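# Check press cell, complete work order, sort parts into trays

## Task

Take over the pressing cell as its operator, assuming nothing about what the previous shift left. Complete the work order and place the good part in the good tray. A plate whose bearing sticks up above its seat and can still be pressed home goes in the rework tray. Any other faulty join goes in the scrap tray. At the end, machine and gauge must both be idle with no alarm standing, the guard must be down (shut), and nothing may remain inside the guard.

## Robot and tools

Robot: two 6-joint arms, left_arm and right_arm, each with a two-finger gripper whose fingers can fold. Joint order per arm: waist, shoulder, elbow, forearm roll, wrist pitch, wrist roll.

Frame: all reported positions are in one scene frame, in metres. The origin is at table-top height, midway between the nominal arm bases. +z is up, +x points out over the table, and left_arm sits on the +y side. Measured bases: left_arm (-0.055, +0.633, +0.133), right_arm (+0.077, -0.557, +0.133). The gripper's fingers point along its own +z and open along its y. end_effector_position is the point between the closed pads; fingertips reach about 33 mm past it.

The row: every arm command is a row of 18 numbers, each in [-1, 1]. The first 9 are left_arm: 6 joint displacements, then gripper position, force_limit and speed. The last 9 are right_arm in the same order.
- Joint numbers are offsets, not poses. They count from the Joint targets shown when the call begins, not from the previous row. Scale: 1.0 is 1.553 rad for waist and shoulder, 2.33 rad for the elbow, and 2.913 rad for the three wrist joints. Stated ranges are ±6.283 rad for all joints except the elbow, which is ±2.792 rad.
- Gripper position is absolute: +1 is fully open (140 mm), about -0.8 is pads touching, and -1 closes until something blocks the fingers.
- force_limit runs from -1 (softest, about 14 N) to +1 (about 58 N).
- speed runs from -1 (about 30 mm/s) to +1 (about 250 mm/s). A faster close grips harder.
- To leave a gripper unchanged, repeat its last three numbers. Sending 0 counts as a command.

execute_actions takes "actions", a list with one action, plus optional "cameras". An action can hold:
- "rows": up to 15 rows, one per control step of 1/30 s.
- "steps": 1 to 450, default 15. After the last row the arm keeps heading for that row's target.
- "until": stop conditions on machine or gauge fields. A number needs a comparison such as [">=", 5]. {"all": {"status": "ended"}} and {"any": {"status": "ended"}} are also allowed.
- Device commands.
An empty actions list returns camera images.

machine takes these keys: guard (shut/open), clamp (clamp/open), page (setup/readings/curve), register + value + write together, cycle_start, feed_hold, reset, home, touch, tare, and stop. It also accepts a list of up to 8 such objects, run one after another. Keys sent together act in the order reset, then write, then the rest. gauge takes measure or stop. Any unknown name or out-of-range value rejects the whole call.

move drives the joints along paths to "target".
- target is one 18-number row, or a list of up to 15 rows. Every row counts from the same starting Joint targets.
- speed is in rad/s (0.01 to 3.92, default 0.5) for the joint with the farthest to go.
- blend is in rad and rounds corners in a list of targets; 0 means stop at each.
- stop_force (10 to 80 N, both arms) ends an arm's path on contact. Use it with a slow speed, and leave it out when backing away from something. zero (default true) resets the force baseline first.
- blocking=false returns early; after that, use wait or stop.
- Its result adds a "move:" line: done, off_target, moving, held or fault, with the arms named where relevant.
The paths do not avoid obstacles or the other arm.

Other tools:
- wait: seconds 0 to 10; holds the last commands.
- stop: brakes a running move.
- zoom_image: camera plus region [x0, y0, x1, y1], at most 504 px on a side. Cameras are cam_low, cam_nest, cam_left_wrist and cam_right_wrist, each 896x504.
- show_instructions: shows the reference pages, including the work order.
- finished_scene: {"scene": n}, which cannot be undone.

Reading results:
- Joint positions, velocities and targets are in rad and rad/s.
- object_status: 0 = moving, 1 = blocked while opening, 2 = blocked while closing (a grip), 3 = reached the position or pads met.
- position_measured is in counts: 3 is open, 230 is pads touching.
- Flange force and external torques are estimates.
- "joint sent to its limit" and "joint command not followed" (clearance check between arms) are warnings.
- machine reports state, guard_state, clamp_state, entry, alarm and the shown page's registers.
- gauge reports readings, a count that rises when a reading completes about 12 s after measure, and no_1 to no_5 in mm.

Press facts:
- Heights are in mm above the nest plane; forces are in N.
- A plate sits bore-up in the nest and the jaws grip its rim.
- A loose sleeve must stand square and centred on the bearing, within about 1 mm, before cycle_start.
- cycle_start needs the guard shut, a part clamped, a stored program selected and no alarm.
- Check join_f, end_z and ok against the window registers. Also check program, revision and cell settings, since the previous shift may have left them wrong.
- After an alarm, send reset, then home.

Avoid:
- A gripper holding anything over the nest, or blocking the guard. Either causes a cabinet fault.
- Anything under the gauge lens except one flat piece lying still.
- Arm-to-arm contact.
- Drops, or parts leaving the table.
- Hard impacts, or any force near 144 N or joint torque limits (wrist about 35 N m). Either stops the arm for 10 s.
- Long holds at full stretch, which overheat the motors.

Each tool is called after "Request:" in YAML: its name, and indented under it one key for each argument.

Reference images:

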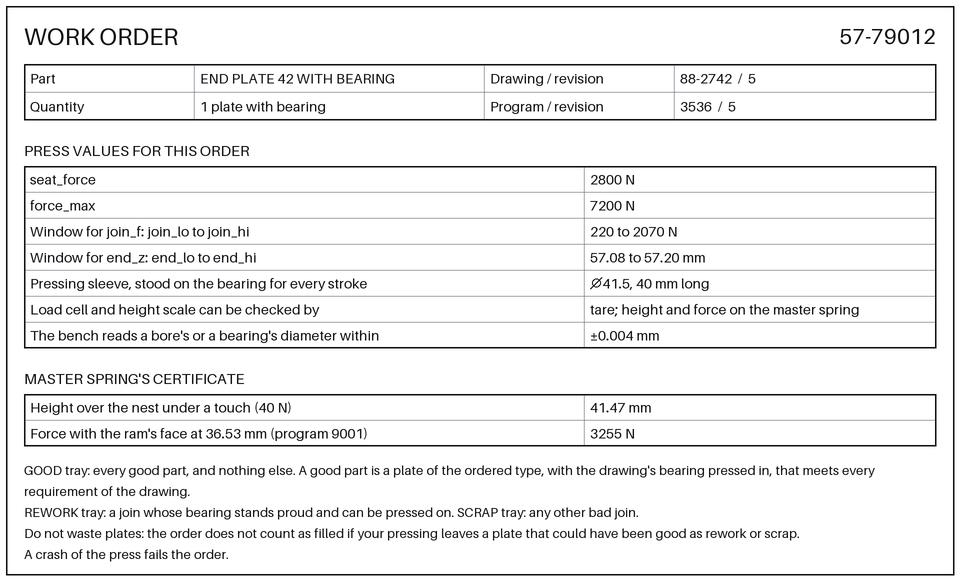

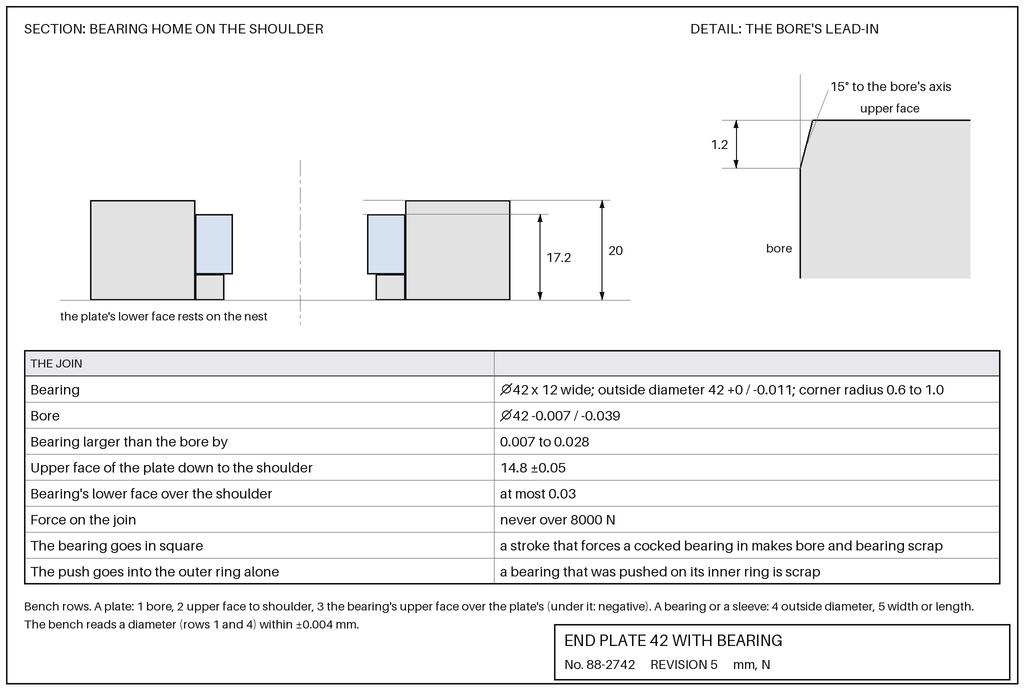

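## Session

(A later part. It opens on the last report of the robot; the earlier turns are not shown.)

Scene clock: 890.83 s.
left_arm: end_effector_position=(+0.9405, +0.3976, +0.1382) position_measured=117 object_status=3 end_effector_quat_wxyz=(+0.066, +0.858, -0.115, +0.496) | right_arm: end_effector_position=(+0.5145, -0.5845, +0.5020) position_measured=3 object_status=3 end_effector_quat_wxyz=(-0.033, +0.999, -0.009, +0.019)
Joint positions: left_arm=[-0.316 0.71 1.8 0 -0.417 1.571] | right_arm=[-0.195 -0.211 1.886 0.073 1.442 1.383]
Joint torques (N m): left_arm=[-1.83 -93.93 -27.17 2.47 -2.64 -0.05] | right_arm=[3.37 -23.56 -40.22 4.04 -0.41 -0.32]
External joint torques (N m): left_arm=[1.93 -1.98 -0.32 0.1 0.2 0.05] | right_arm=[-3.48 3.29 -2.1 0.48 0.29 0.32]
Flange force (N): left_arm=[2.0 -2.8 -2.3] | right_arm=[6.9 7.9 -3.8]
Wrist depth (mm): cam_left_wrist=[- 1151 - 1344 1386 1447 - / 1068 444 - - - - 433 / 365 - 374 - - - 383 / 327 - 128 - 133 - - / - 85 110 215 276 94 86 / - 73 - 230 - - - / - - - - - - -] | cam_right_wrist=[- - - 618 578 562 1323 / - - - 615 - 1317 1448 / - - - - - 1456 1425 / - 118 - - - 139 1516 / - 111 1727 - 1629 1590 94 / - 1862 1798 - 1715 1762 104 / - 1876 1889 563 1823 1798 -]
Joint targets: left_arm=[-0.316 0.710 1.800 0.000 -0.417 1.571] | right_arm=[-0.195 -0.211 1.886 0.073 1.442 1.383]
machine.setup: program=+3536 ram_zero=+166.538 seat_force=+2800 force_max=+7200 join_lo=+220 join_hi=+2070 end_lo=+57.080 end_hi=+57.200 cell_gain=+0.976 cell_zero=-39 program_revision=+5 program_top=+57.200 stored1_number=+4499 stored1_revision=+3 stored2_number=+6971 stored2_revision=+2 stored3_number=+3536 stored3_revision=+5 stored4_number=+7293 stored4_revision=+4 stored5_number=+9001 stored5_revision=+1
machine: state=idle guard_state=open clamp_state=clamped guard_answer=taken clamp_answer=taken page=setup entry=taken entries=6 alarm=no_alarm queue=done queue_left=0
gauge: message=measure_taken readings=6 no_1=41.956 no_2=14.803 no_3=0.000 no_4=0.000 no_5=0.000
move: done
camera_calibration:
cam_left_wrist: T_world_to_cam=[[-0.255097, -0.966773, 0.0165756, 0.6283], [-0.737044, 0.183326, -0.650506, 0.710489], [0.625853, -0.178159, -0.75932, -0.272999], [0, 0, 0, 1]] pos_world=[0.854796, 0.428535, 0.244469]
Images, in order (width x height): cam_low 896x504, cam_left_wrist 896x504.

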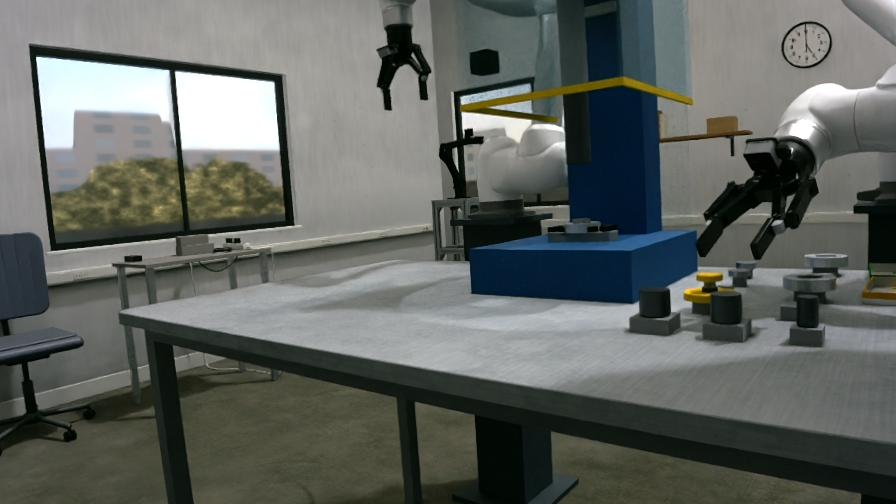

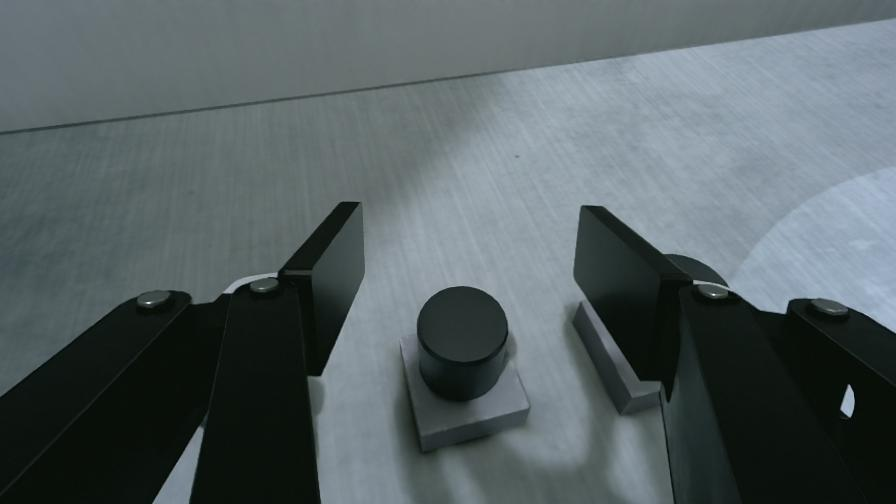

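Request:
move:
  target: [0,0.0713,-0.0023,0,-0.0363,0,0.0,0,0,0,0,0,0,0,0,1,1,1]
  speed: 0.04
  stop_force: 15
  cameras: ["cam_left_wrist"]

Request:
execute_actions:
  actions:
    - {"rows":[[0,0,0,0,0,0,-1,0,-1,0,0,0,0,0,0,1,1,1]],"steps":90}
  cameras: ["cam_left_wrist"]

Scene clock: 898.10 s.
left_arm: end_effector_position=(+0.9407, +0.3975, +0.0585) position_measured=129 object_status=3 end_effector_quat_wxyz=(+0.066, +0.858, -0.115, +0.496) | right_arm: end_effector_position=(+0.5145, -0.5845, +0.5020) position_measured=3 object_status=3 end_effector_quat_wxyz=(-0.033, +0.999, -0.009, +0.019)
Joint positions: left_arm=[-0.316 0.821 1.795 0 -0.523 1.571] | right_arm=[-0.195 -0.211 1.886 0.073 1.442 1.383]
Joint torques (N m): left_arm=[-1.64 -98.64 -23.71 2.08 -2.61 -0.13] | right_arm=[3.44 -23.51 -40.04 4.06 -0.38 -0.34]
External joint torques (N m): left_arm=[1.79 -1.88 -0.04 0.11 0.16 0.12] | right_arm=[-3.46 3.16 -2.38 0.47 0.25 0.34]
Flange force (N): left_arm=[1.9 -2.5 -2.5] | right_arm=[7.1 7.8 -4.2]
Wrist depth (mm): cam_left_wrist=[- - - - 348 - - / 289 290 287 - - - 297 / - 257 250 153 - 168 159 / - 147 135 153 152 178 - / - 88 94 169 169 92 86 / - - - - - - - / - - - - - - -] | cam_right_wrist=[- - - 566 558 1580 1323 / 538 - - - - 587 1402 / - - 650 642 - 1590 1425 / - 120 - 662 662 140 1490 / - 139 1738 - 1543 1590 94 / - 1876 1762 - 1727 1661 104 / - - 2053 574 1762 1750 -]
Joint targets: left_arm=[-0.316 0.821 1.795 0.000 -0.523 1.571] | right_arm=[-0.195 -0.211 1.886 0.073 1.442 1.383]
machine.setup: program=+3536 ram_zero=+166.538 seat_force=+2800 force_max=+7200 join_lo=+220 join_hi=+2070 end_lo=+57.080 end_hi=+57.200 cell_gain=+0.976 cell_zero=-39 program_revision=+5 program_top=+57.200 stored1_number=+4499 stored1_revision=+3 stored2_number=+6971 stored2_revision=+2 stored3_number=+3536 stored3_revision=+5 stored4_number=+7293 stored4_revision=+4 stored5_number=+9001 stored5_revision=+1
machine: state=idle guard_state=open clamp_state=clamped guard_answer=taken clamp_answer=taken page=setup entry=taken entries=6 alarm=no_alarm queue=done queue_left=0
gauge: message=measure_taken readings=6 no_1=41.956 no_2=14.803 no_3=0.000 no_4=0.000 no_5=0.000
move: done
camera_calibration:
cam_left_wrist: T_world_to_cam=[[-0.255081, -0.966777, 0.016621, 0.62953], [-0.736823, 0.18322, -0.650786, 0.65864], [0.626119, -0.17825, -0.75908, -0.333828], [0, 0, 0, 1]] pos_world=[0.854898, 0.428434, 0.164768]
Images, in order (width x height): cam_left_wrist 896x504.

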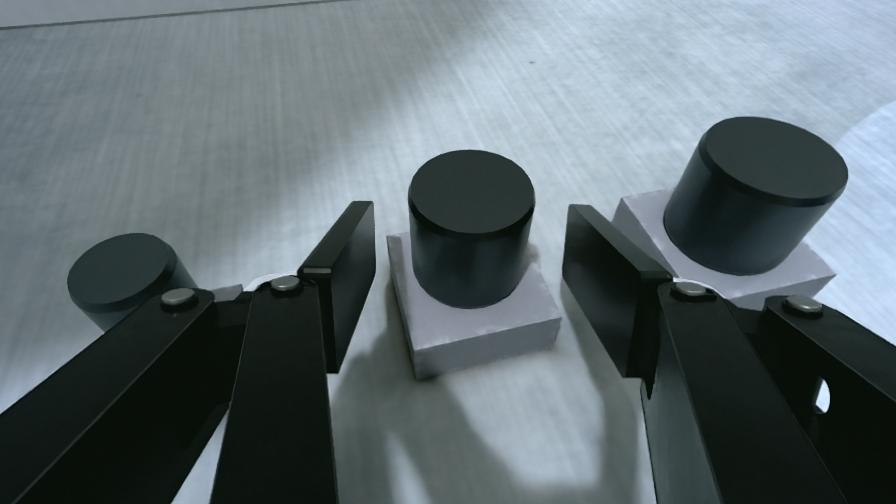

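Scene clock: 901.30 s.
left_arm: end_effector_position=(+0.9407, +0.3975, +0.0585) position_measured=170 object_status=2 end_effector_quat_wxyz=(+0.066, +0.858, -0.115, +0.496) | right_arm: end_effector_position=(+0.5145, -0.5845, +0.5020) position_measured=3 object_status=3 end_effector_quat_wxyz=(-0.033, +0.999, -0.009, +0.019)
Joint positions: left_arm=[-0.316 0.821 1.795 0 -0.523 1.571] | right_arm=[-0.195 -0.211 1.886 0.073 1.442 1.383]
Joint torques (N m): left_arm=[-2.81 -95.04 -22.62 2.19 -1.49 0] | right_arm=[3.2 -23.86 -39.86 3.99 -0.41 -0.28]
External joint torques (N m): left_arm=[2.84 -5.44 -1.1 -0.01 -0.96 -0.01] | right_arm=[-3.26 3.61 -2.43 0.52 0.3 0.28]
Flange force (N): left_arm=[3.8 -3.7 -6.1] | right_arm=[8.0 7.6 -4.2]
Wrist depth (mm): cam_left_wrist=[- - - 338 - - - / - - 304 304 - - - / - - - 154 - 169 159 / 136 - 218 150 151 183 183 / - 83 92 169 124 - - / - 74 - 181 - - 73 / - 70 - - - - -] | cam_right_wrist=[- - - 599 585 - 1330 / 514 625 - - - - 1387 / - 618 667 - - 1619 1432 / - 119 688 684 618 141 1516 / - 120 1727 955 1650 139 94 / - 1810 1823 - 1715 1786 104 / - 1917 1903 574 1862 1762 -]
Joint targets: left_arm=[-0.316 0.821 1.795 0.000 -0.523 1.571] | right_arm=[-0.195 -0.211 1.886 0.073 1.442 1.383]
machine.setup: program=+3536 ram_zero=+166.538 seat_force=+2800 force_max=+7200 join_lo=+220 join_hi=+2070 end_lo=+57.080 end_hi=+57.200 cell_gain=+0.976 cell_zero=-39 program_revision=+5 program_top=+57.200 stored1_number=+4499 stored1_revision=+3 stored2_number=+6971 stored2_revision=+2 stored3_number=+3536 stored3_revision=+5 stored4_number=+7293 stored4_revision=+4 stored5_number=+9001 stored5_revision=+1
machine: state=idle guard_state=open clamp_state=clamped guard_answer=taken clamp_answer=taken page=setup entry=taken entries=6 alarm=no_alarm queue=done queue_left=0
gauge: message=measure_taken readings=6 no_1=41.956 no_2=14.803 no_3=0.000 no_4=0.000 no_5=0.000
camera_calibration:
cam_left_wrist: T_world_to_cam=[[-0.255083, -0.966776, 0.0166212, 0.629531], [-0.736782, 0.18321, -0.650835, 0.658617], [0.626167, -0.178263, -0.759037, -0.33387], [0, 0, 0, 1]] pos_world=[0.854898, 0.428434, 0.164768]
Images, in order (width x height): cam_left_wrist 896x504.

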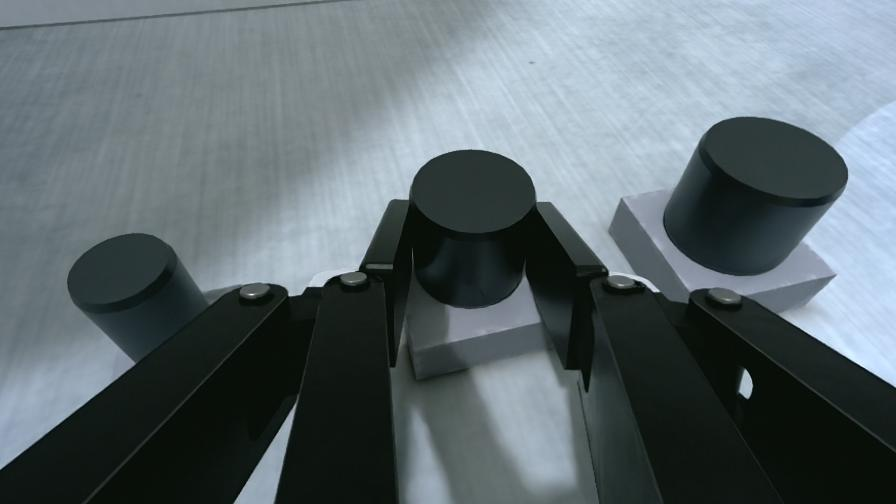

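Request:
move:
  target:
    - [0,-0.0715,0.0023,0,0.0363,0,-1,0,-1,0,0,0,0,0,0,1,1,1]
    - [0,-0.2852,-0.0143,0,0.1635,0,-1,0,-1,0,0,0,0,0,0,1,1,1]
    - [0.0658,-0.2545,0.052,-0.4379,0.5584,0.7649,-1,0,-1,0,0,0,0,0,0,1,1,1]
    - [-0.0276,-0.1594,0.0525,-0.4997,0.5152,0.8144,-1,0,-1,0,0,0,0,0,0,1,1,1]
  blend: [0.02,0.1,0.1,0]
  speed: [0.15,0.6,0.8,0.5]
  cameras: ["cam_left_wrist","cam_low","cam_nest"]

Scene clock: 924.87 s.
left_arm: end_effector_position=(+0.5986, +0.1731, +0.1945) position_measured=170 object_status=2 end_effector_quat_wxyz=(+0.353, +0.612, -0.613, +0.353) | right_arm: end_effector_position=(+0.5145, -0.5845, +0.5020) position_measured=3 object_status=3 end_effector_quat_wxyz=(-0.033, +0.999, -0.009, +0.019)
Joint positions: left_arm=[-0.359 0.574 1.917 -1.455 0.978 3.943] | right_arm=[-0.195 -0.211 1.886 0.073 1.442 1.383]
Joint torques (N m): left_arm=[-2.15 -81.75 -24.72 -1.92 2.75 -0.16] | right_arm=[3.28 -23.39 -40.05 3.99 -0.4 -0.32]
External joint torques (N m): left_arm=[2.28 1.91 1.75 0.83 -1 0.16] | right_arm=[-3.01 2.55 -2.28 0.55 0.29 0.31]
Flange force (N): left_arm=[-4.1 0.3 -1.8] | right_arm=[6.1 6.8 -4.1]
Wrist depth (mm): cam_left_wrist=[- - - 414 415 281 189 / - - 340 280 368 261 197 / - - 302 157 298 261 214 / - 266 264 150 159 262 251 / - 79 92 231 124 - 241 / - 71 - 213 - - 73 / - 70 - 257 - - -] | cam_right_wrist=[525 - - 594 - 564 1323 / 507 611 627 606 611 1358 1402 / - 695 - 611 649 622 1440 / - 119 - 674 - 139 1498 / - 120 1682 - 1693 1629 94 / - 104 1810 595 1738 1715 104 / - 1903 1975 576 1810 - -]
Joint targets: left_arm=[-0.359 0.574 1.917 -1.455 0.978 3.943] | right_arm=[-0.195 -0.211 1.886 0.073 1.442 1.383]
machine.setup: program=+3536 ram_zero=+166.538 seat_force=+2800 force_max=+7200 join_lo=+220 join_hi=+2070 end_lo=+57.080 end_hi=+57.200 cell_gain=+0.976 cell_zero=-39 program_revision=+5 program_top=+57.200 stored1_number=+4499 stored1_revision=+3 stored2_number=+6971 stored2_revision=+2 stored3_number=+3536 stored3_revision=+5 stored4_number=+7293 stored4_revision=+4 stored5_number=+9001 stored5_revision=+1
machine: state=idle guard_state=open clamp_state=clamped guard_answer=taken clamp_answer=taken page=setup entry=taken entries=6 alarm=no_alarm queue=done queue_left=0
gauge: message=measure_taken readings=6 no_1=41.956 no_2=14.803 no_3=0.000 no_4=0.000 no_5=0.000
move: done; blend cut to 0.09 rad at target 3
camera_calibration:
cam_left_wrist: T_world_to_cam=[[-0.999841, -0.00751925, 0.0161826, 0.602891], [-0.0162117, 0.761717, -0.647707, 0.00415581], [-0.00745628, -0.647866, -0.761718, 0.404531], [0, 0, 0, 1]] pos_world=[0.605878, 0.263449, 0.301074]
Images, in order (width x height): cam_low 896x504, cam_nest 896x504, cam_left_wrist 896x504.

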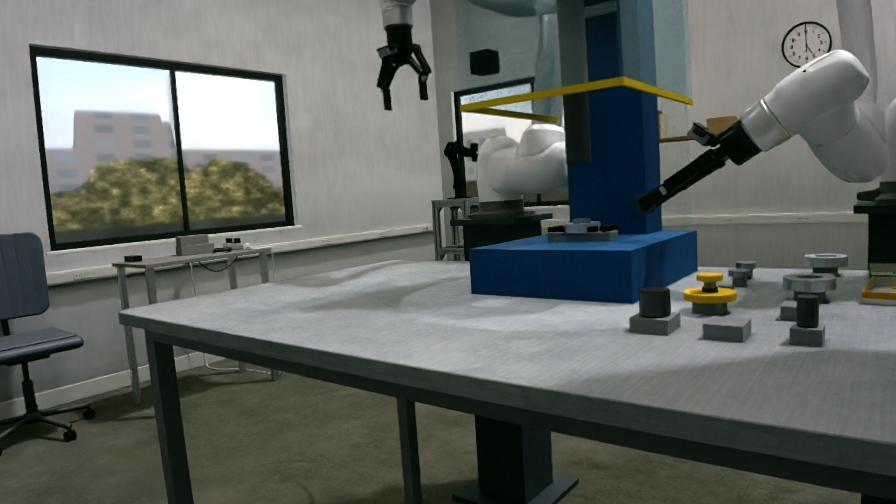

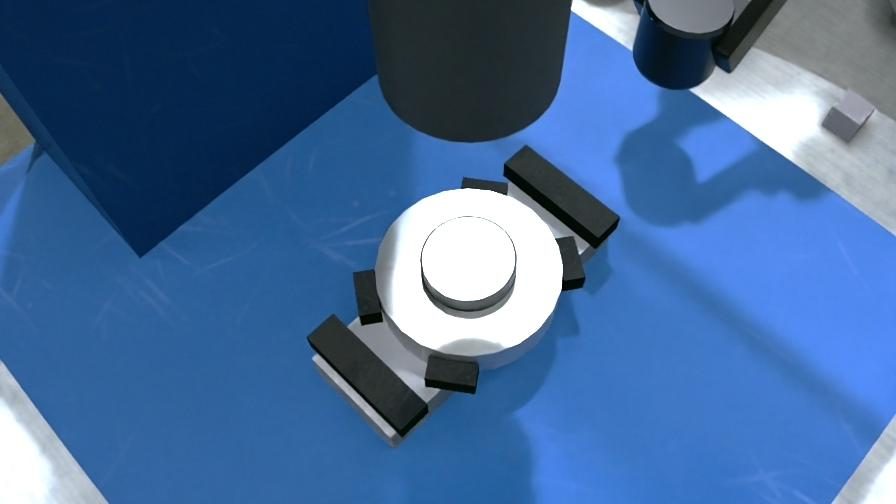

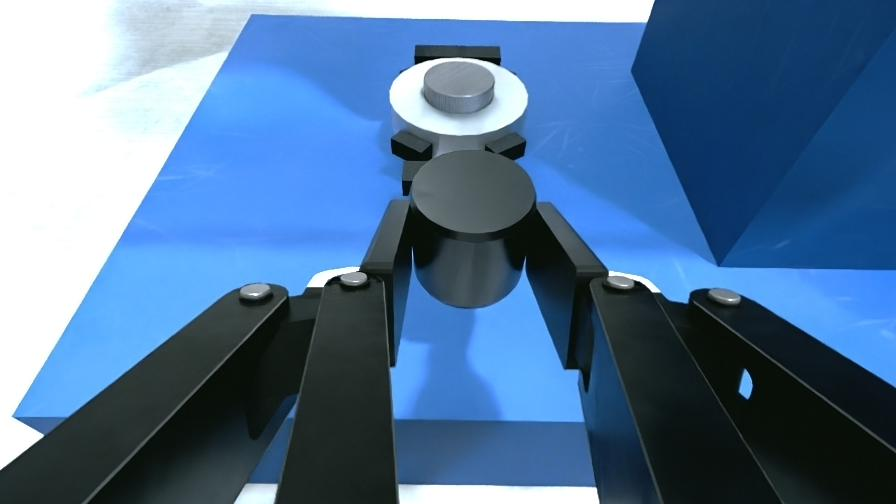

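Request:
move:
  target: [-0.1244,0.0388,-0.0482,-0.0374,-0.0399,-0.0249,-1,0,-1,0,0,0,0,0,0,1,1,1]
  speed: 0.12
  cameras: ["cam_left_wrist","cam_nest"]

Request:
zoom_image:
  camera: "cam_nest"
  region: [350, 130, 610, 390]

Request:
zoom_image:
  camera: "cam_left_wrist"
  region: [360, 130, 600, 370]

Scene clock: 929.33 s.
left_arm: end_effector_position=(+0.6005, +0.0245, +0.1924) position_measured=170 object_status=2 end_effector_quat_wxyz=(+0.353, +0.612, -0.613, +0.354) | right_arm: end_effector_position=(+0.5145, -0.5845, +0.5020) position_measured=3 object_status=3 end_effector_quat_wxyz=(-0.033, +0.999, -0.009, +0.019)
Joint positions: left_arm=[-0.553 0.634 1.805 -1.564 0.862 3.871] | right_arm=[-0.195 -0.211 1.886 0.073 1.442 1.383]
Joint torques (N m): left_arm=[-1.89 -89.47 -27.13 -2.25 2.5 -0.17] | right_arm=[3.25 -23.49 -40.02 4.04 -0.41 -0.28]
External joint torques (N m): left_arm=[2.05 1.52 1.77 0.87 -0.86 0.17] | right_arm=[-3.17 3.6 -2.23 0.48 0.29 0.28]
Flange force (N): left_arm=[-3.0 0.0 -2.1] | right_arm=[7.7 7.4 -3.8]
Wrist depth (mm): cam_left_wrist=[- 628 - - - 606 191 / - - 343 330 340 344 191 / - 291 300 157 302 293 190 / - 255 262 150 188 257 189 / - 83 92 179 124 - 180 / - 74 - 176 - - 73 / - 70 - 163 - - -] | cam_right_wrist=[- - - - 543 - 1330 / - - - 622 630 - 1379 / - - - 652 - 1498 1448 / - 119 - 660 - 140 1498 / - 120 1750 - 1640 149 94 / - 1810 1849 - 1682 1704 104 / - 1889 1975 573 1786 1990 -]
Joint targets: left_arm=[-0.553 0.634 1.805 -1.564 0.862 3.871] | right_arm=[-0.195 -0.211 1.886 0.073 1.442 1.383]
machine.setup: program=+3536 ram_zero=+166.538 seat_force=+2800 force_max=+7200 join_lo=+220 join_hi=+2070 end_lo=+57.080 end_hi=+57.200 cell_gain=+0.976 cell_zero=-39 program_revision=+5 program_top=+57.200 stored1_number=+4499 stored1_revision=+3 stored2_number=+6971 stored2_revision=+2 stored3_number=+3536 stored3_revision=+5 stored4_number=+7293 stored4_revision=+4 stored5_number=+9001 stored5_revision=+1
machine: state=idle guard_state=open clamp_state=clamped guard_answer=taken clamp_answer=taken page=setup entry=taken entries=6 alarm=no_alarm queue=done queue_left=0
gauge: message=measure_taken readings=6 no_1=41.956 no_2=14.803 no_3=0.000 no_4=0.000 no_5=0.000
move: done
camera_calibration:
cam_left_wrist: T_world_to_cam=[[-0.999841, -0.00822168, 0.0157934, 0.603813], [-0.0165141, 0.75982, -0.649923, 0.11659], [-0.00665671, -0.650081, -0.759836, 0.305896], [0, 0, 0, 1]] pos_world=[0.607679, 0.115234, 0.298668]
Images, in order (width x height): cam_nest 896x504, cam_left_wrist 896x504.

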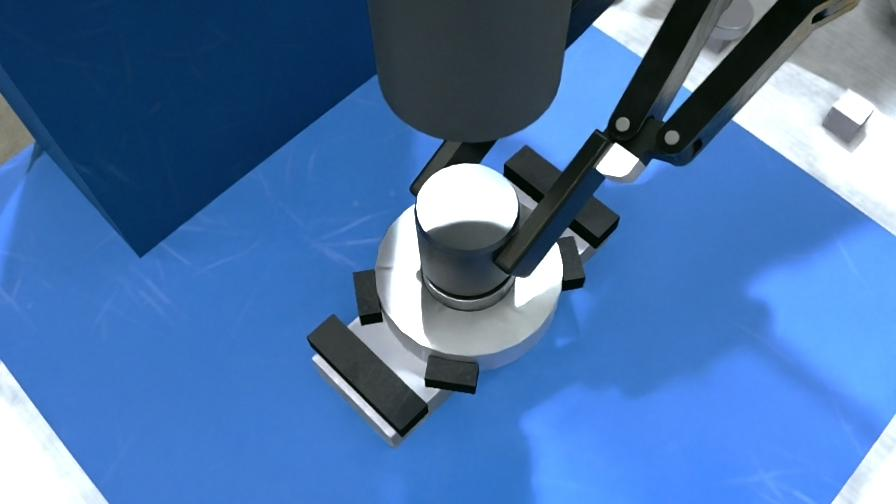

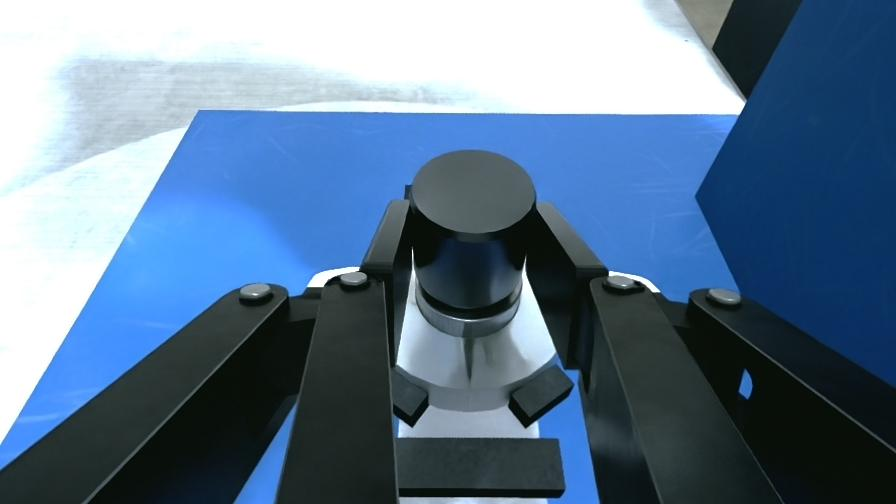

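Scaled by 1.938.

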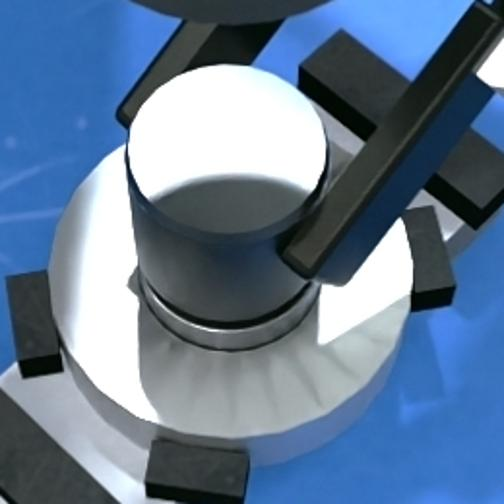

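Scaled by 2.100.

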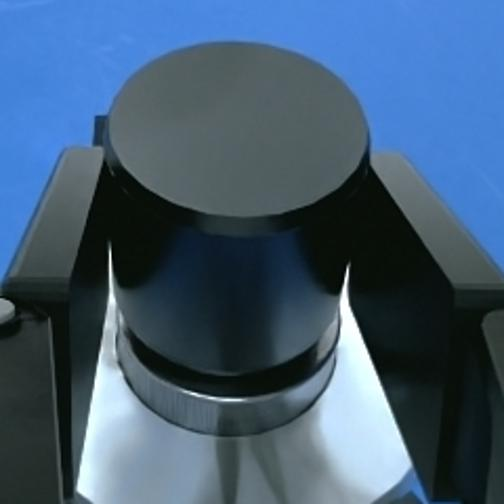

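Request:
zoom_image:
  camera: "cam_left_wrist"
  region: [404, 260, 544, 340]

Request:
zoom_image:
  camera: "cam_nest"
  region: [405, 240, 545, 320]

Request:
zoom_image:
  camera: "cam_left_wrist"
  region: [404, 140, 544, 250]

Request:
zoom_image:
  camera: "cam_nest"
  region: [405, 155, 545, 265]

Scaled by 3.600.

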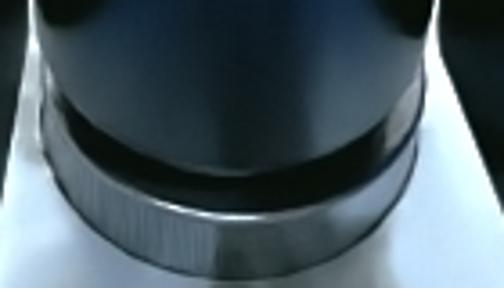

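Scaled by 3.600.

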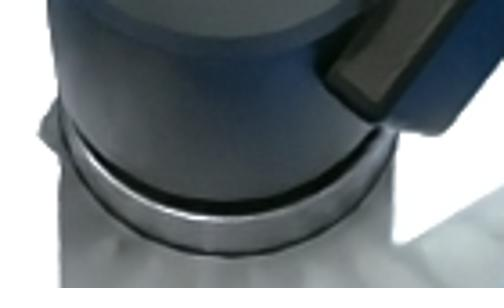

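Scaled by 3.600.

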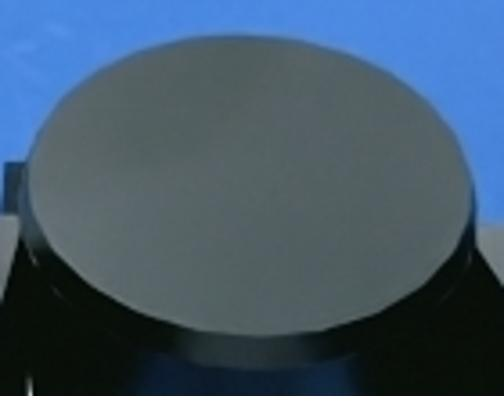

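Scaled by 3.600.

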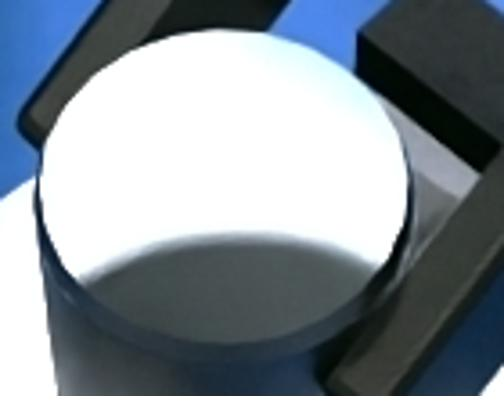

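Request:
move:
  target: [0.00037,-0.00046,0.00062,-0.00006,0.00013,0,-1,0,-1,0,0,0,0,0,0,1,1,1]
  speed: 0.03

Request:
move:
  target: [0,0.0045,0.00023,-0.00225,0,0.00332,-1,0,-1,0,0,0,0,0,0,1,1,1]
  speed: 0.01
  stop_force: 10
  cameras: ["cam_left_wrist","cam_nest"]

Request:
zoom_image:
  camera: "cam_left_wrist"
  region: [404, 260, 544, 340]

Request:
zoom_image:
  camera: "cam_nest"
  region: [405, 240, 545, 320]

Scene clock: 960.20 s.
left_arm: end_effector_position=(+0.6001, +0.0253, +0.1924) position_measured=170 object_status=2 end_effector_quat_wxyz=(+0.353, +0.612, -0.612, +0.354) | right_arm: end_effector_position=(+0.5145, -0.5845, +0.5020) position_measured=3 object_status=3 end_effector_quat_wxyz=(-0.033, +0.999, -0.009, +0.019)
Joint positions: left_arm=[-0.552 0.633 1.806 -1.564 0.862 3.871] | right_arm=[-0.195 -0.211 1.886 0.073 1.442 1.383]
Joint torques (N m): left_arm=[-1.98 -89.46 -27.21 -2.17 2.39 -0.08] | right_arm=[3.57 -23.62 -40 4.03 -0.4 -0.3]
External joint torques (N m): left_arm=[2.38 2.16 1.99 0.82 -0.77 0.08] | right_arm=[-3.48 3.11 -2.36 0.5 0.28 0.29]
Flange force (N): left_arm=[-3.8 -0.4 -2.0] | right_arm=[7.0 8.0 -4.2]
Wrist depth (mm): cam_left_wrist=[- - - - - 701 191 / - - 339 341 325 333 190 / - 292 299 158 302 284 190 / - 262 262 149 188 258 189 / - 79 92 179 125 - 181 / - 74 - 178 - - 73 / - 70 - 162 - - -] | cam_right_wrist=[- - - 579 - 567 1351 / 541 - 622 622 599 - 1409 / - 662 658 611 641 1619 1425 / - 119 - 665 - 139 1498 / - 119 1704 - 1661 1629 94 / - 104 1836 608 1704 1727 104 / - 1903 1876 574 1810 1750 -]
Joint targets: left_arm=[-0.552 0.633 1.806 -1.564 0.862 3.871] | right_arm=[-0.195 -0.211 1.886 0.073 1.442 1.383]
machine.setup: program=+3536 ram_zero=+166.538 seat_force=+2800 force_max=+7200 join_lo=+220 join_hi=+2070 end_lo=+57.080 end_hi=+57.200 cell_gain=+0.976 cell_zero=-39 program_revision=+5 program_top=+57.200 stored1_number=+4499 stored1_revision=+3 stored2_number=+6971 stored2_revision=+2 stored3_number=+3536 stored3_revision=+5 stored4_number=+7293 stored4_revision=+4 stored5_number=+9001 stored5_revision=+1
machine: state=idle guard_state=open clamp_state=clamped guard_answer=taken clamp_answer=taken page=setup entry=taken entries=6 alarm=no_alarm queue=done queue_left=0
gauge: message=measure_taken readings=6 no_1=41.956 no_2=14.803 no_3=0.000 no_4=0.000 no_5=0.000
move: done

Scene clock: 961.77 s.
left_arm: end_effector_position=(+0.6003, +0.0251, +0.1871) position_measured=170 object_status=2 end_effector_quat_wxyz=(+0.353, +0.613, -0.612, +0.354) | right_arm: end_effector_position=(+0.5145, -0.5845, +0.5020) position_measured=3 object_status=3 end_effector_quat_wxyz=(-0.033, +0.999, -0.009, +0.019)
Joint positions: left_arm=[-0.552 0.64 1.807 -1.571 0.862 3.881] | right_arm=[-0.195 -0.211 1.886 0.073 1.442 1.383]
Joint torques (N m): left_arm=[-3.19 -85.67 -24.73 -1.51 1.68 -0.26] | right_arm=[3.38 -23.65 -39.85 3.97 -0.4 -0.27]
External joint torques (N m): left_arm=[3.38 -1.83 -0.17 0.16 -0.03 0.26] | right_arm=[-3.44 3.39 -2.54 0.55 0.27 0.27]
Flange force (N): left_arm=[-0.7 -0.7 -5.3] | right_arm=[7.7 8.0 -4.4]
Wrist depth (mm): cam_left_wrist=[- - - 672 - - 191 / 523 496 338 335 334 250 191 / - 301 292 157 289 262 190 / - 240 255 150 159 253 189 / - 79 92 176 124 - 180 / - 74 - 174 - - 73 / - 70 - 157 - - -] | cam_right_wrist=[- 625 - 574 579 567 1317 / - - - - - 554 1409 / - - 649 663 - - 1456 / 550 120 679 670 636 140 1516 / - 120 - 836 1619 1640 94 / - 1862 1750 - 1552 1682 104 / - 1931 1849 577 1823 1762 -]
Joint targets: left_arm=[-0.552 0.640 1.807 -1.571 0.862 3.881] | right_arm=[-0.195 -0.211 1.886 0.073 1.442 1.383]
machine.setup: program=+3536 ram_zero=+166.538 seat_force=+2800 force_max=+7200 join_lo=+220 join_hi=+2070 end_lo=+57.080 end_hi=+57.200 cell_gain=+0.976 cell_zero=-39 program_revision=+5 program_top=+57.200 stored1_number=+4499 stored1_revision=+3 stored2_number=+6971 stored2_revision=+2 stored3_number=+3536 stored3_revision=+5 stored4_number=+7293 stored4_revision=+4 stored5_number=+9001 stored5_revision=+1
machine: state=idle guard_state=open clamp_state=clamped guard_answer=taken clamp_answer=taken page=setup entry=taken entries=6 alarm=no_alarm queue=done queue_left=0
gauge: message=measure_taken readings=6 no_1=41.956 no_2=14.803 no_3=0.000 no_4=0.000 no_5=0.000
move: done
camera_calibration:
cam_left_wrist: T_world_to_cam=[[-0.999816, -0.00888089, 0.0170202, 0.603494], [-0.0178135, 0.759723, -0.650003, 0.113579], [-0.00715801, -0.650186, -0.759741, 0.302623], [0, 0, 0, 1]] pos_world=[0.607572, 0.115832, 0.29347]
Images, in order (width x height): cam_nest 896x504, cam_left_wrist 896x504.

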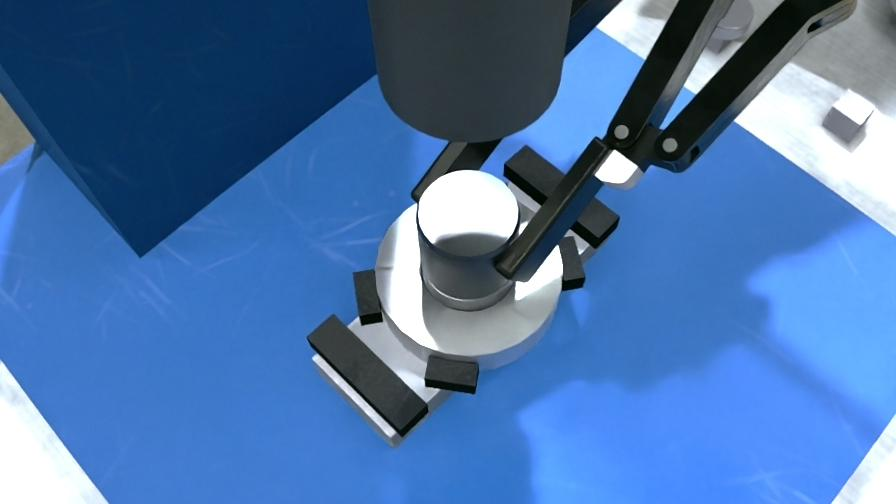

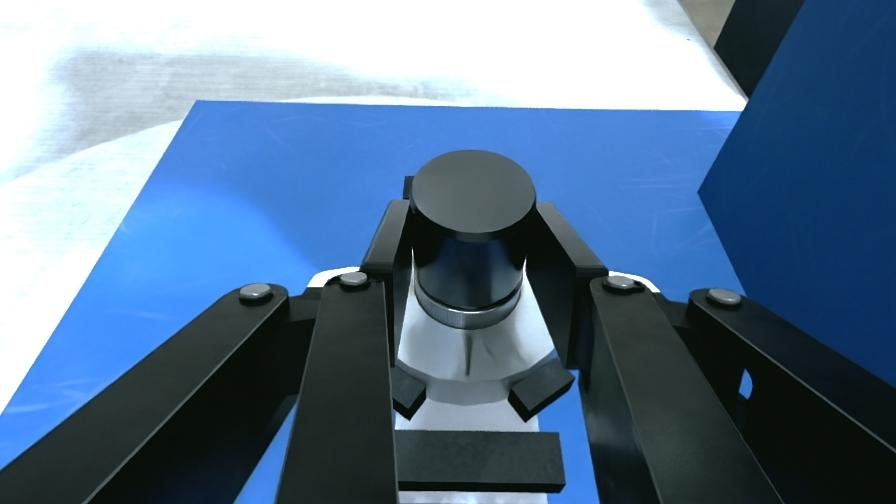

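Scaled by 3.600.

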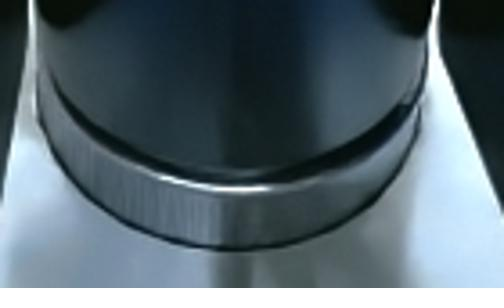

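Scaled by 3.600.

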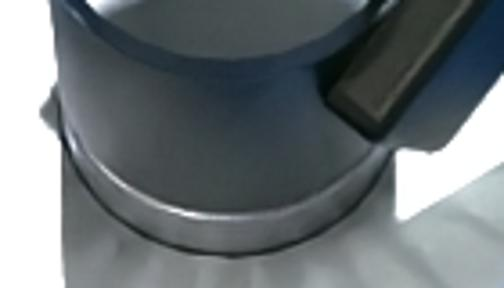

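Request:
zoom_image:
  camera: "cam_left_wrist"
  region: [404, 260, 444, 320]

Request:
zoom_image:
  camera: "cam_left_wrist"
  region: [496, 260, 536, 320]

Request:
zoom_image:
  camera: "cam_nest"
  region: [405, 250, 465, 310]

Request:
zoom_image:
  camera: "cam_nest"
  region: [470, 250, 530, 310]

Scaled by 8.400.

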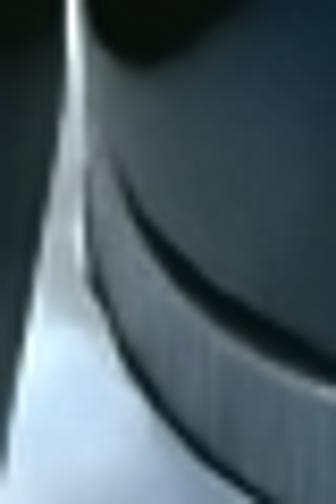

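Scaled by 8.400.

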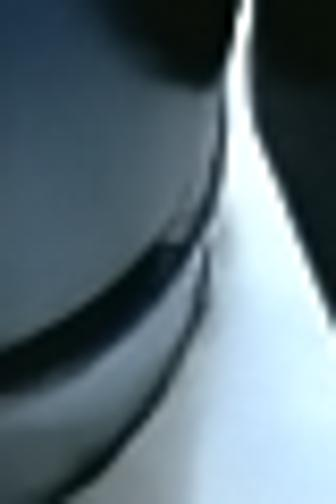

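Scaled by 8.400.

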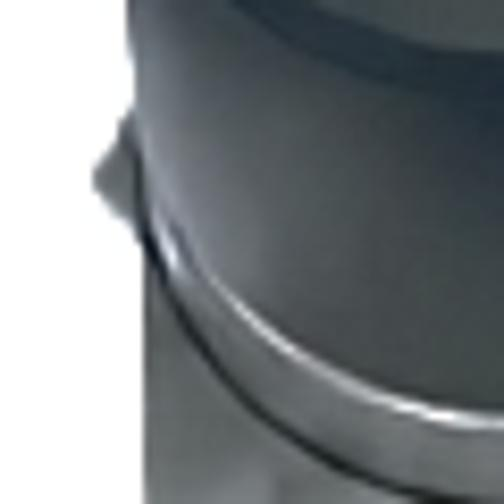

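Scaled by 8.400.

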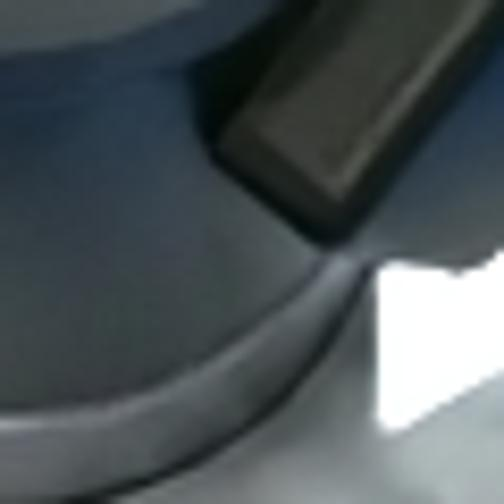

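Request:
move:
  target:
    - [0,-0.00069,-0.00003,0.00034,0,-0.0005,-1,0,-1,0,0,0,0,0,0,1,1,1]
    - [0.00024,-0.00078,0.00009,0.00034,0.00008,-0.0005,-1,0,-1,0,0,0,0,0,0,1,1,1]
  speed: 0.02

Request:
move:
  target: [0,0.00172,0.00008,-0.00086,0,0.00126,-1,0,-1,0,0,0,0,0,0,1,1,1]
  speed: 0.01
  stop_force: 10
  cameras: ["cam_left_wrist","cam_nest"]

Request:
zoom_image:
  camera: "cam_left_wrist"
  region: [404, 260, 544, 340]

Request:
zoom_image:
  camera: "cam_nest"
  region: [405, 240, 545, 320]

Scene clock: 976.87 s.
left_arm: end_effector_position=(+0.6002, +0.0252, +0.1879) position_measured=170 object_status=2 end_effector_quat_wxyz=(+0.353, +0.613, -0.612, +0.354) | right_arm: end_effector_position=(+0.5145, -0.5845, +0.5020) position_measured=3 object_status=3 end_effector_quat_wxyz=(-0.033, +0.999, -0.009, +0.019)
Joint positions: left_arm=[-0.552 0.639 1.807 -1.57 0.862 3.879] | right_arm=[-0.195 -0.211 1.886 0.073 1.442 1.383]
Joint torques (N m): left_arm=[-2.65 -89.67 -26.68 -2.26 2.49 -0.12] | right_arm=[3.3 -23.48 -40.15 4 -0.37 -0.31]
External joint torques (N m): left_arm=[2.94 2.09 1.66 0.89 -0.85 0.12] | right_arm=[-3.3 3.15 -2.16 0.53 0.25 0.31]
Flange force (N): left_arm=[-3.8 -1.4 -2.4] | right_arm=[6.9 7.5 -3.8]
Wrist depth (mm): cam_left_wrist=[602 - - - - 646 191 / 508 - 332 334 327 - 190 / - 291 291 157 296 281 190 / - 254 256 150 159 253 189 / - 79 92 174 124 - 180 / - 74 - 174 - - 73 / - 70 - 158 - - -] | cam_right_wrist=[- 586 612 579 577 562 1310 / - 641 612 616 595 - 1387 / - - 649 - - 1507 1456 / - 120 679 - - 139 1490 / - 111 1682 - 1590 1619 95 / - 1810 1917 - 1762 1693 104 / - 1917 1889 568 1798 1738 -]
Joint targets: left_arm=[-0.552 0.639 1.807 -1.570 0.862 3.879] | right_arm=[-0.195 -0.211 1.886 0.073 1.442 1.383]
machine.setup: program=+3536 ram_zero=+166.538 seat_force=+2800 force_max=+7200 join_lo=+220 join_hi=+2070 end_lo=+57.080 end_hi=+57.200 cell_gain=+0.976 cell_zero=-39 program_revision=+5 program_top=+57.200 stored1_number=+4499 stored1_revision=+3 stored2_number=+6971 stored2_revision=+2 stored3_number=+3536 stored3_revision=+5 stored4_number=+7293 stored4_revision=+4 stored5_number=+9001 stored5_revision=+1
machine: state=idle guard_state=open clamp_state=clamped guard_answer=taken clamp_answer=taken page=setup entry=taken entries=6 alarm=no_alarm queue=done queue_left=0
gauge: message=measure_taken readings=6 no_1=41.956 no_2=14.803 no_3=0.000 no_4=0.000 no_5=0.000
move: done

Scene clock: 977.80 s.
left_arm: end_effector_position=(+0.6004, +0.0253, +0.1866) position_measured=170 object_status=2 end_effector_quat_wxyz=(+0.354, +0.613, -0.612, +0.354) | right_arm: end_effector_position=(+0.5145, -0.5845, +0.5020) position_measured=3 object_status=3 end_effector_quat_wxyz=(-0.033, +0.999, -0.009, +0.019)
Joint positions: left_arm=[-0.552 0.641 1.807 -1.572 0.863 3.882] | right_arm=[-0.195 -0.211 1.886 0.073 1.442 1.383]
Joint torques (N m): left_arm=[-2.86 -77.48 -21.48 -0.53 -0.61 -0.22] | right_arm=[3.36 -23.61 -40 4.07 -0.38 -0.31]
External joint torques (N m): left_arm=[3.08 -10.32 -3.47 -0.83 2.26 0.22] | right_arm=[-3.38 3.51 -2.32 0.45 0.25 0.3]
Flange force (N): left_arm=[7.4 1.5 -12.0] | right_arm=[7.6 7.8 -4.0]
Wrist depth (mm): cam_left_wrist=[- - 620 - 629 664 191 / - - 337 330 336 317 191 / 437 281 - 157 296 280 190 / 382 - 254 150 159 258 174 / - 79 89 176 125 - 180 / - 74 - 173 - - 73 / - 70 - 157 - - -] | cam_right_wrist=[518 - - - - 562 1358 / - - 616 - - 583 1409 / 567 - 630 - 624 1473 1473 / - 119 - - - 139 1498 / - 119 1738 1727 1650 149 94 / - 111 1810 - 1693 1682 104 / - 1975 1889 538 1823 1798 -]
Joint targets: left_arm=[-0.552 0.641 1.807 -1.572 0.862 3.882] | right_arm=[-0.195 -0.211 1.886 0.073 1.442 1.383]
machine.setup: program=+3536 ram_zero=+166.538 seat_force=+2800 force_max=+7200 join_lo=+220 join_hi=+2070 end_lo=+57.080 end_hi=+57.200 cell_gain=+0.976 cell_zero=-39 program_revision=+5 program_top=+57.200 stored1_number=+4499 stored1_revision=+3 stored2_number=+6971 stored2_revision=+2 stored3_number=+3536 stored3_revision=+5 stored4_number=+7293 stored4_revision=+4 stored5_number=+9001 stored5_revision=+1
machine: state=idle guard_state=open clamp_state=clamped guard_answer=taken clamp_answer=taken page=setup entry=taken entries=6 alarm=no_alarm queue=done queue_left=0
gauge: message=measure_taken readings=6 no_1=41.956 no_2=14.803 no_3=0.000 no_4=0.000 no_5=0.000
move: contact (left_arm)
camera_calibration:
cam_left_wrist: T_world_to_cam=[[-0.999811, -0.00916781, 0.0171414, 0.603601], [-0.0181123, 0.759536, -0.650213, 0.113229], [-0.00705845, -0.650401, -0.759558, 0.302273], [0, 0, 0, 1]] pos_world=[0.607671, 0.116131, 0.29287]
Images, in order (width x height): cam_nest 896x504, cam_left_wrist 896x504.

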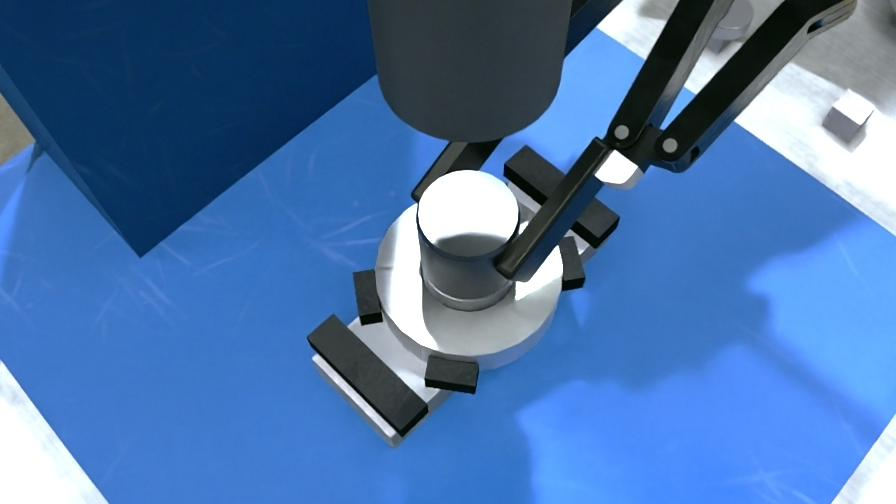

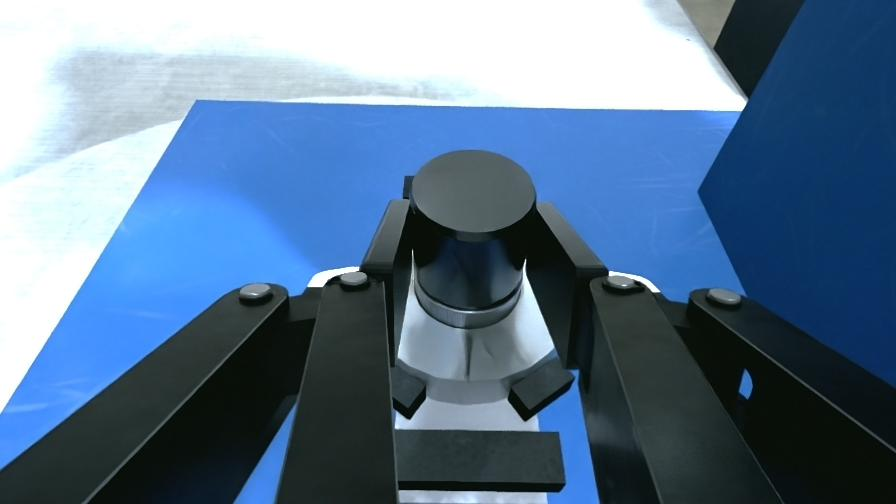

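Scaled by 3.600.

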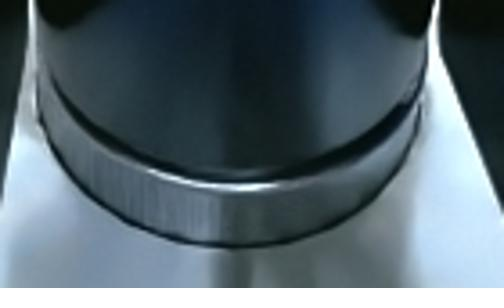

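Scaled by 3.600.

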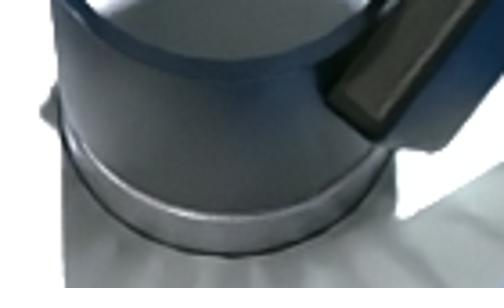

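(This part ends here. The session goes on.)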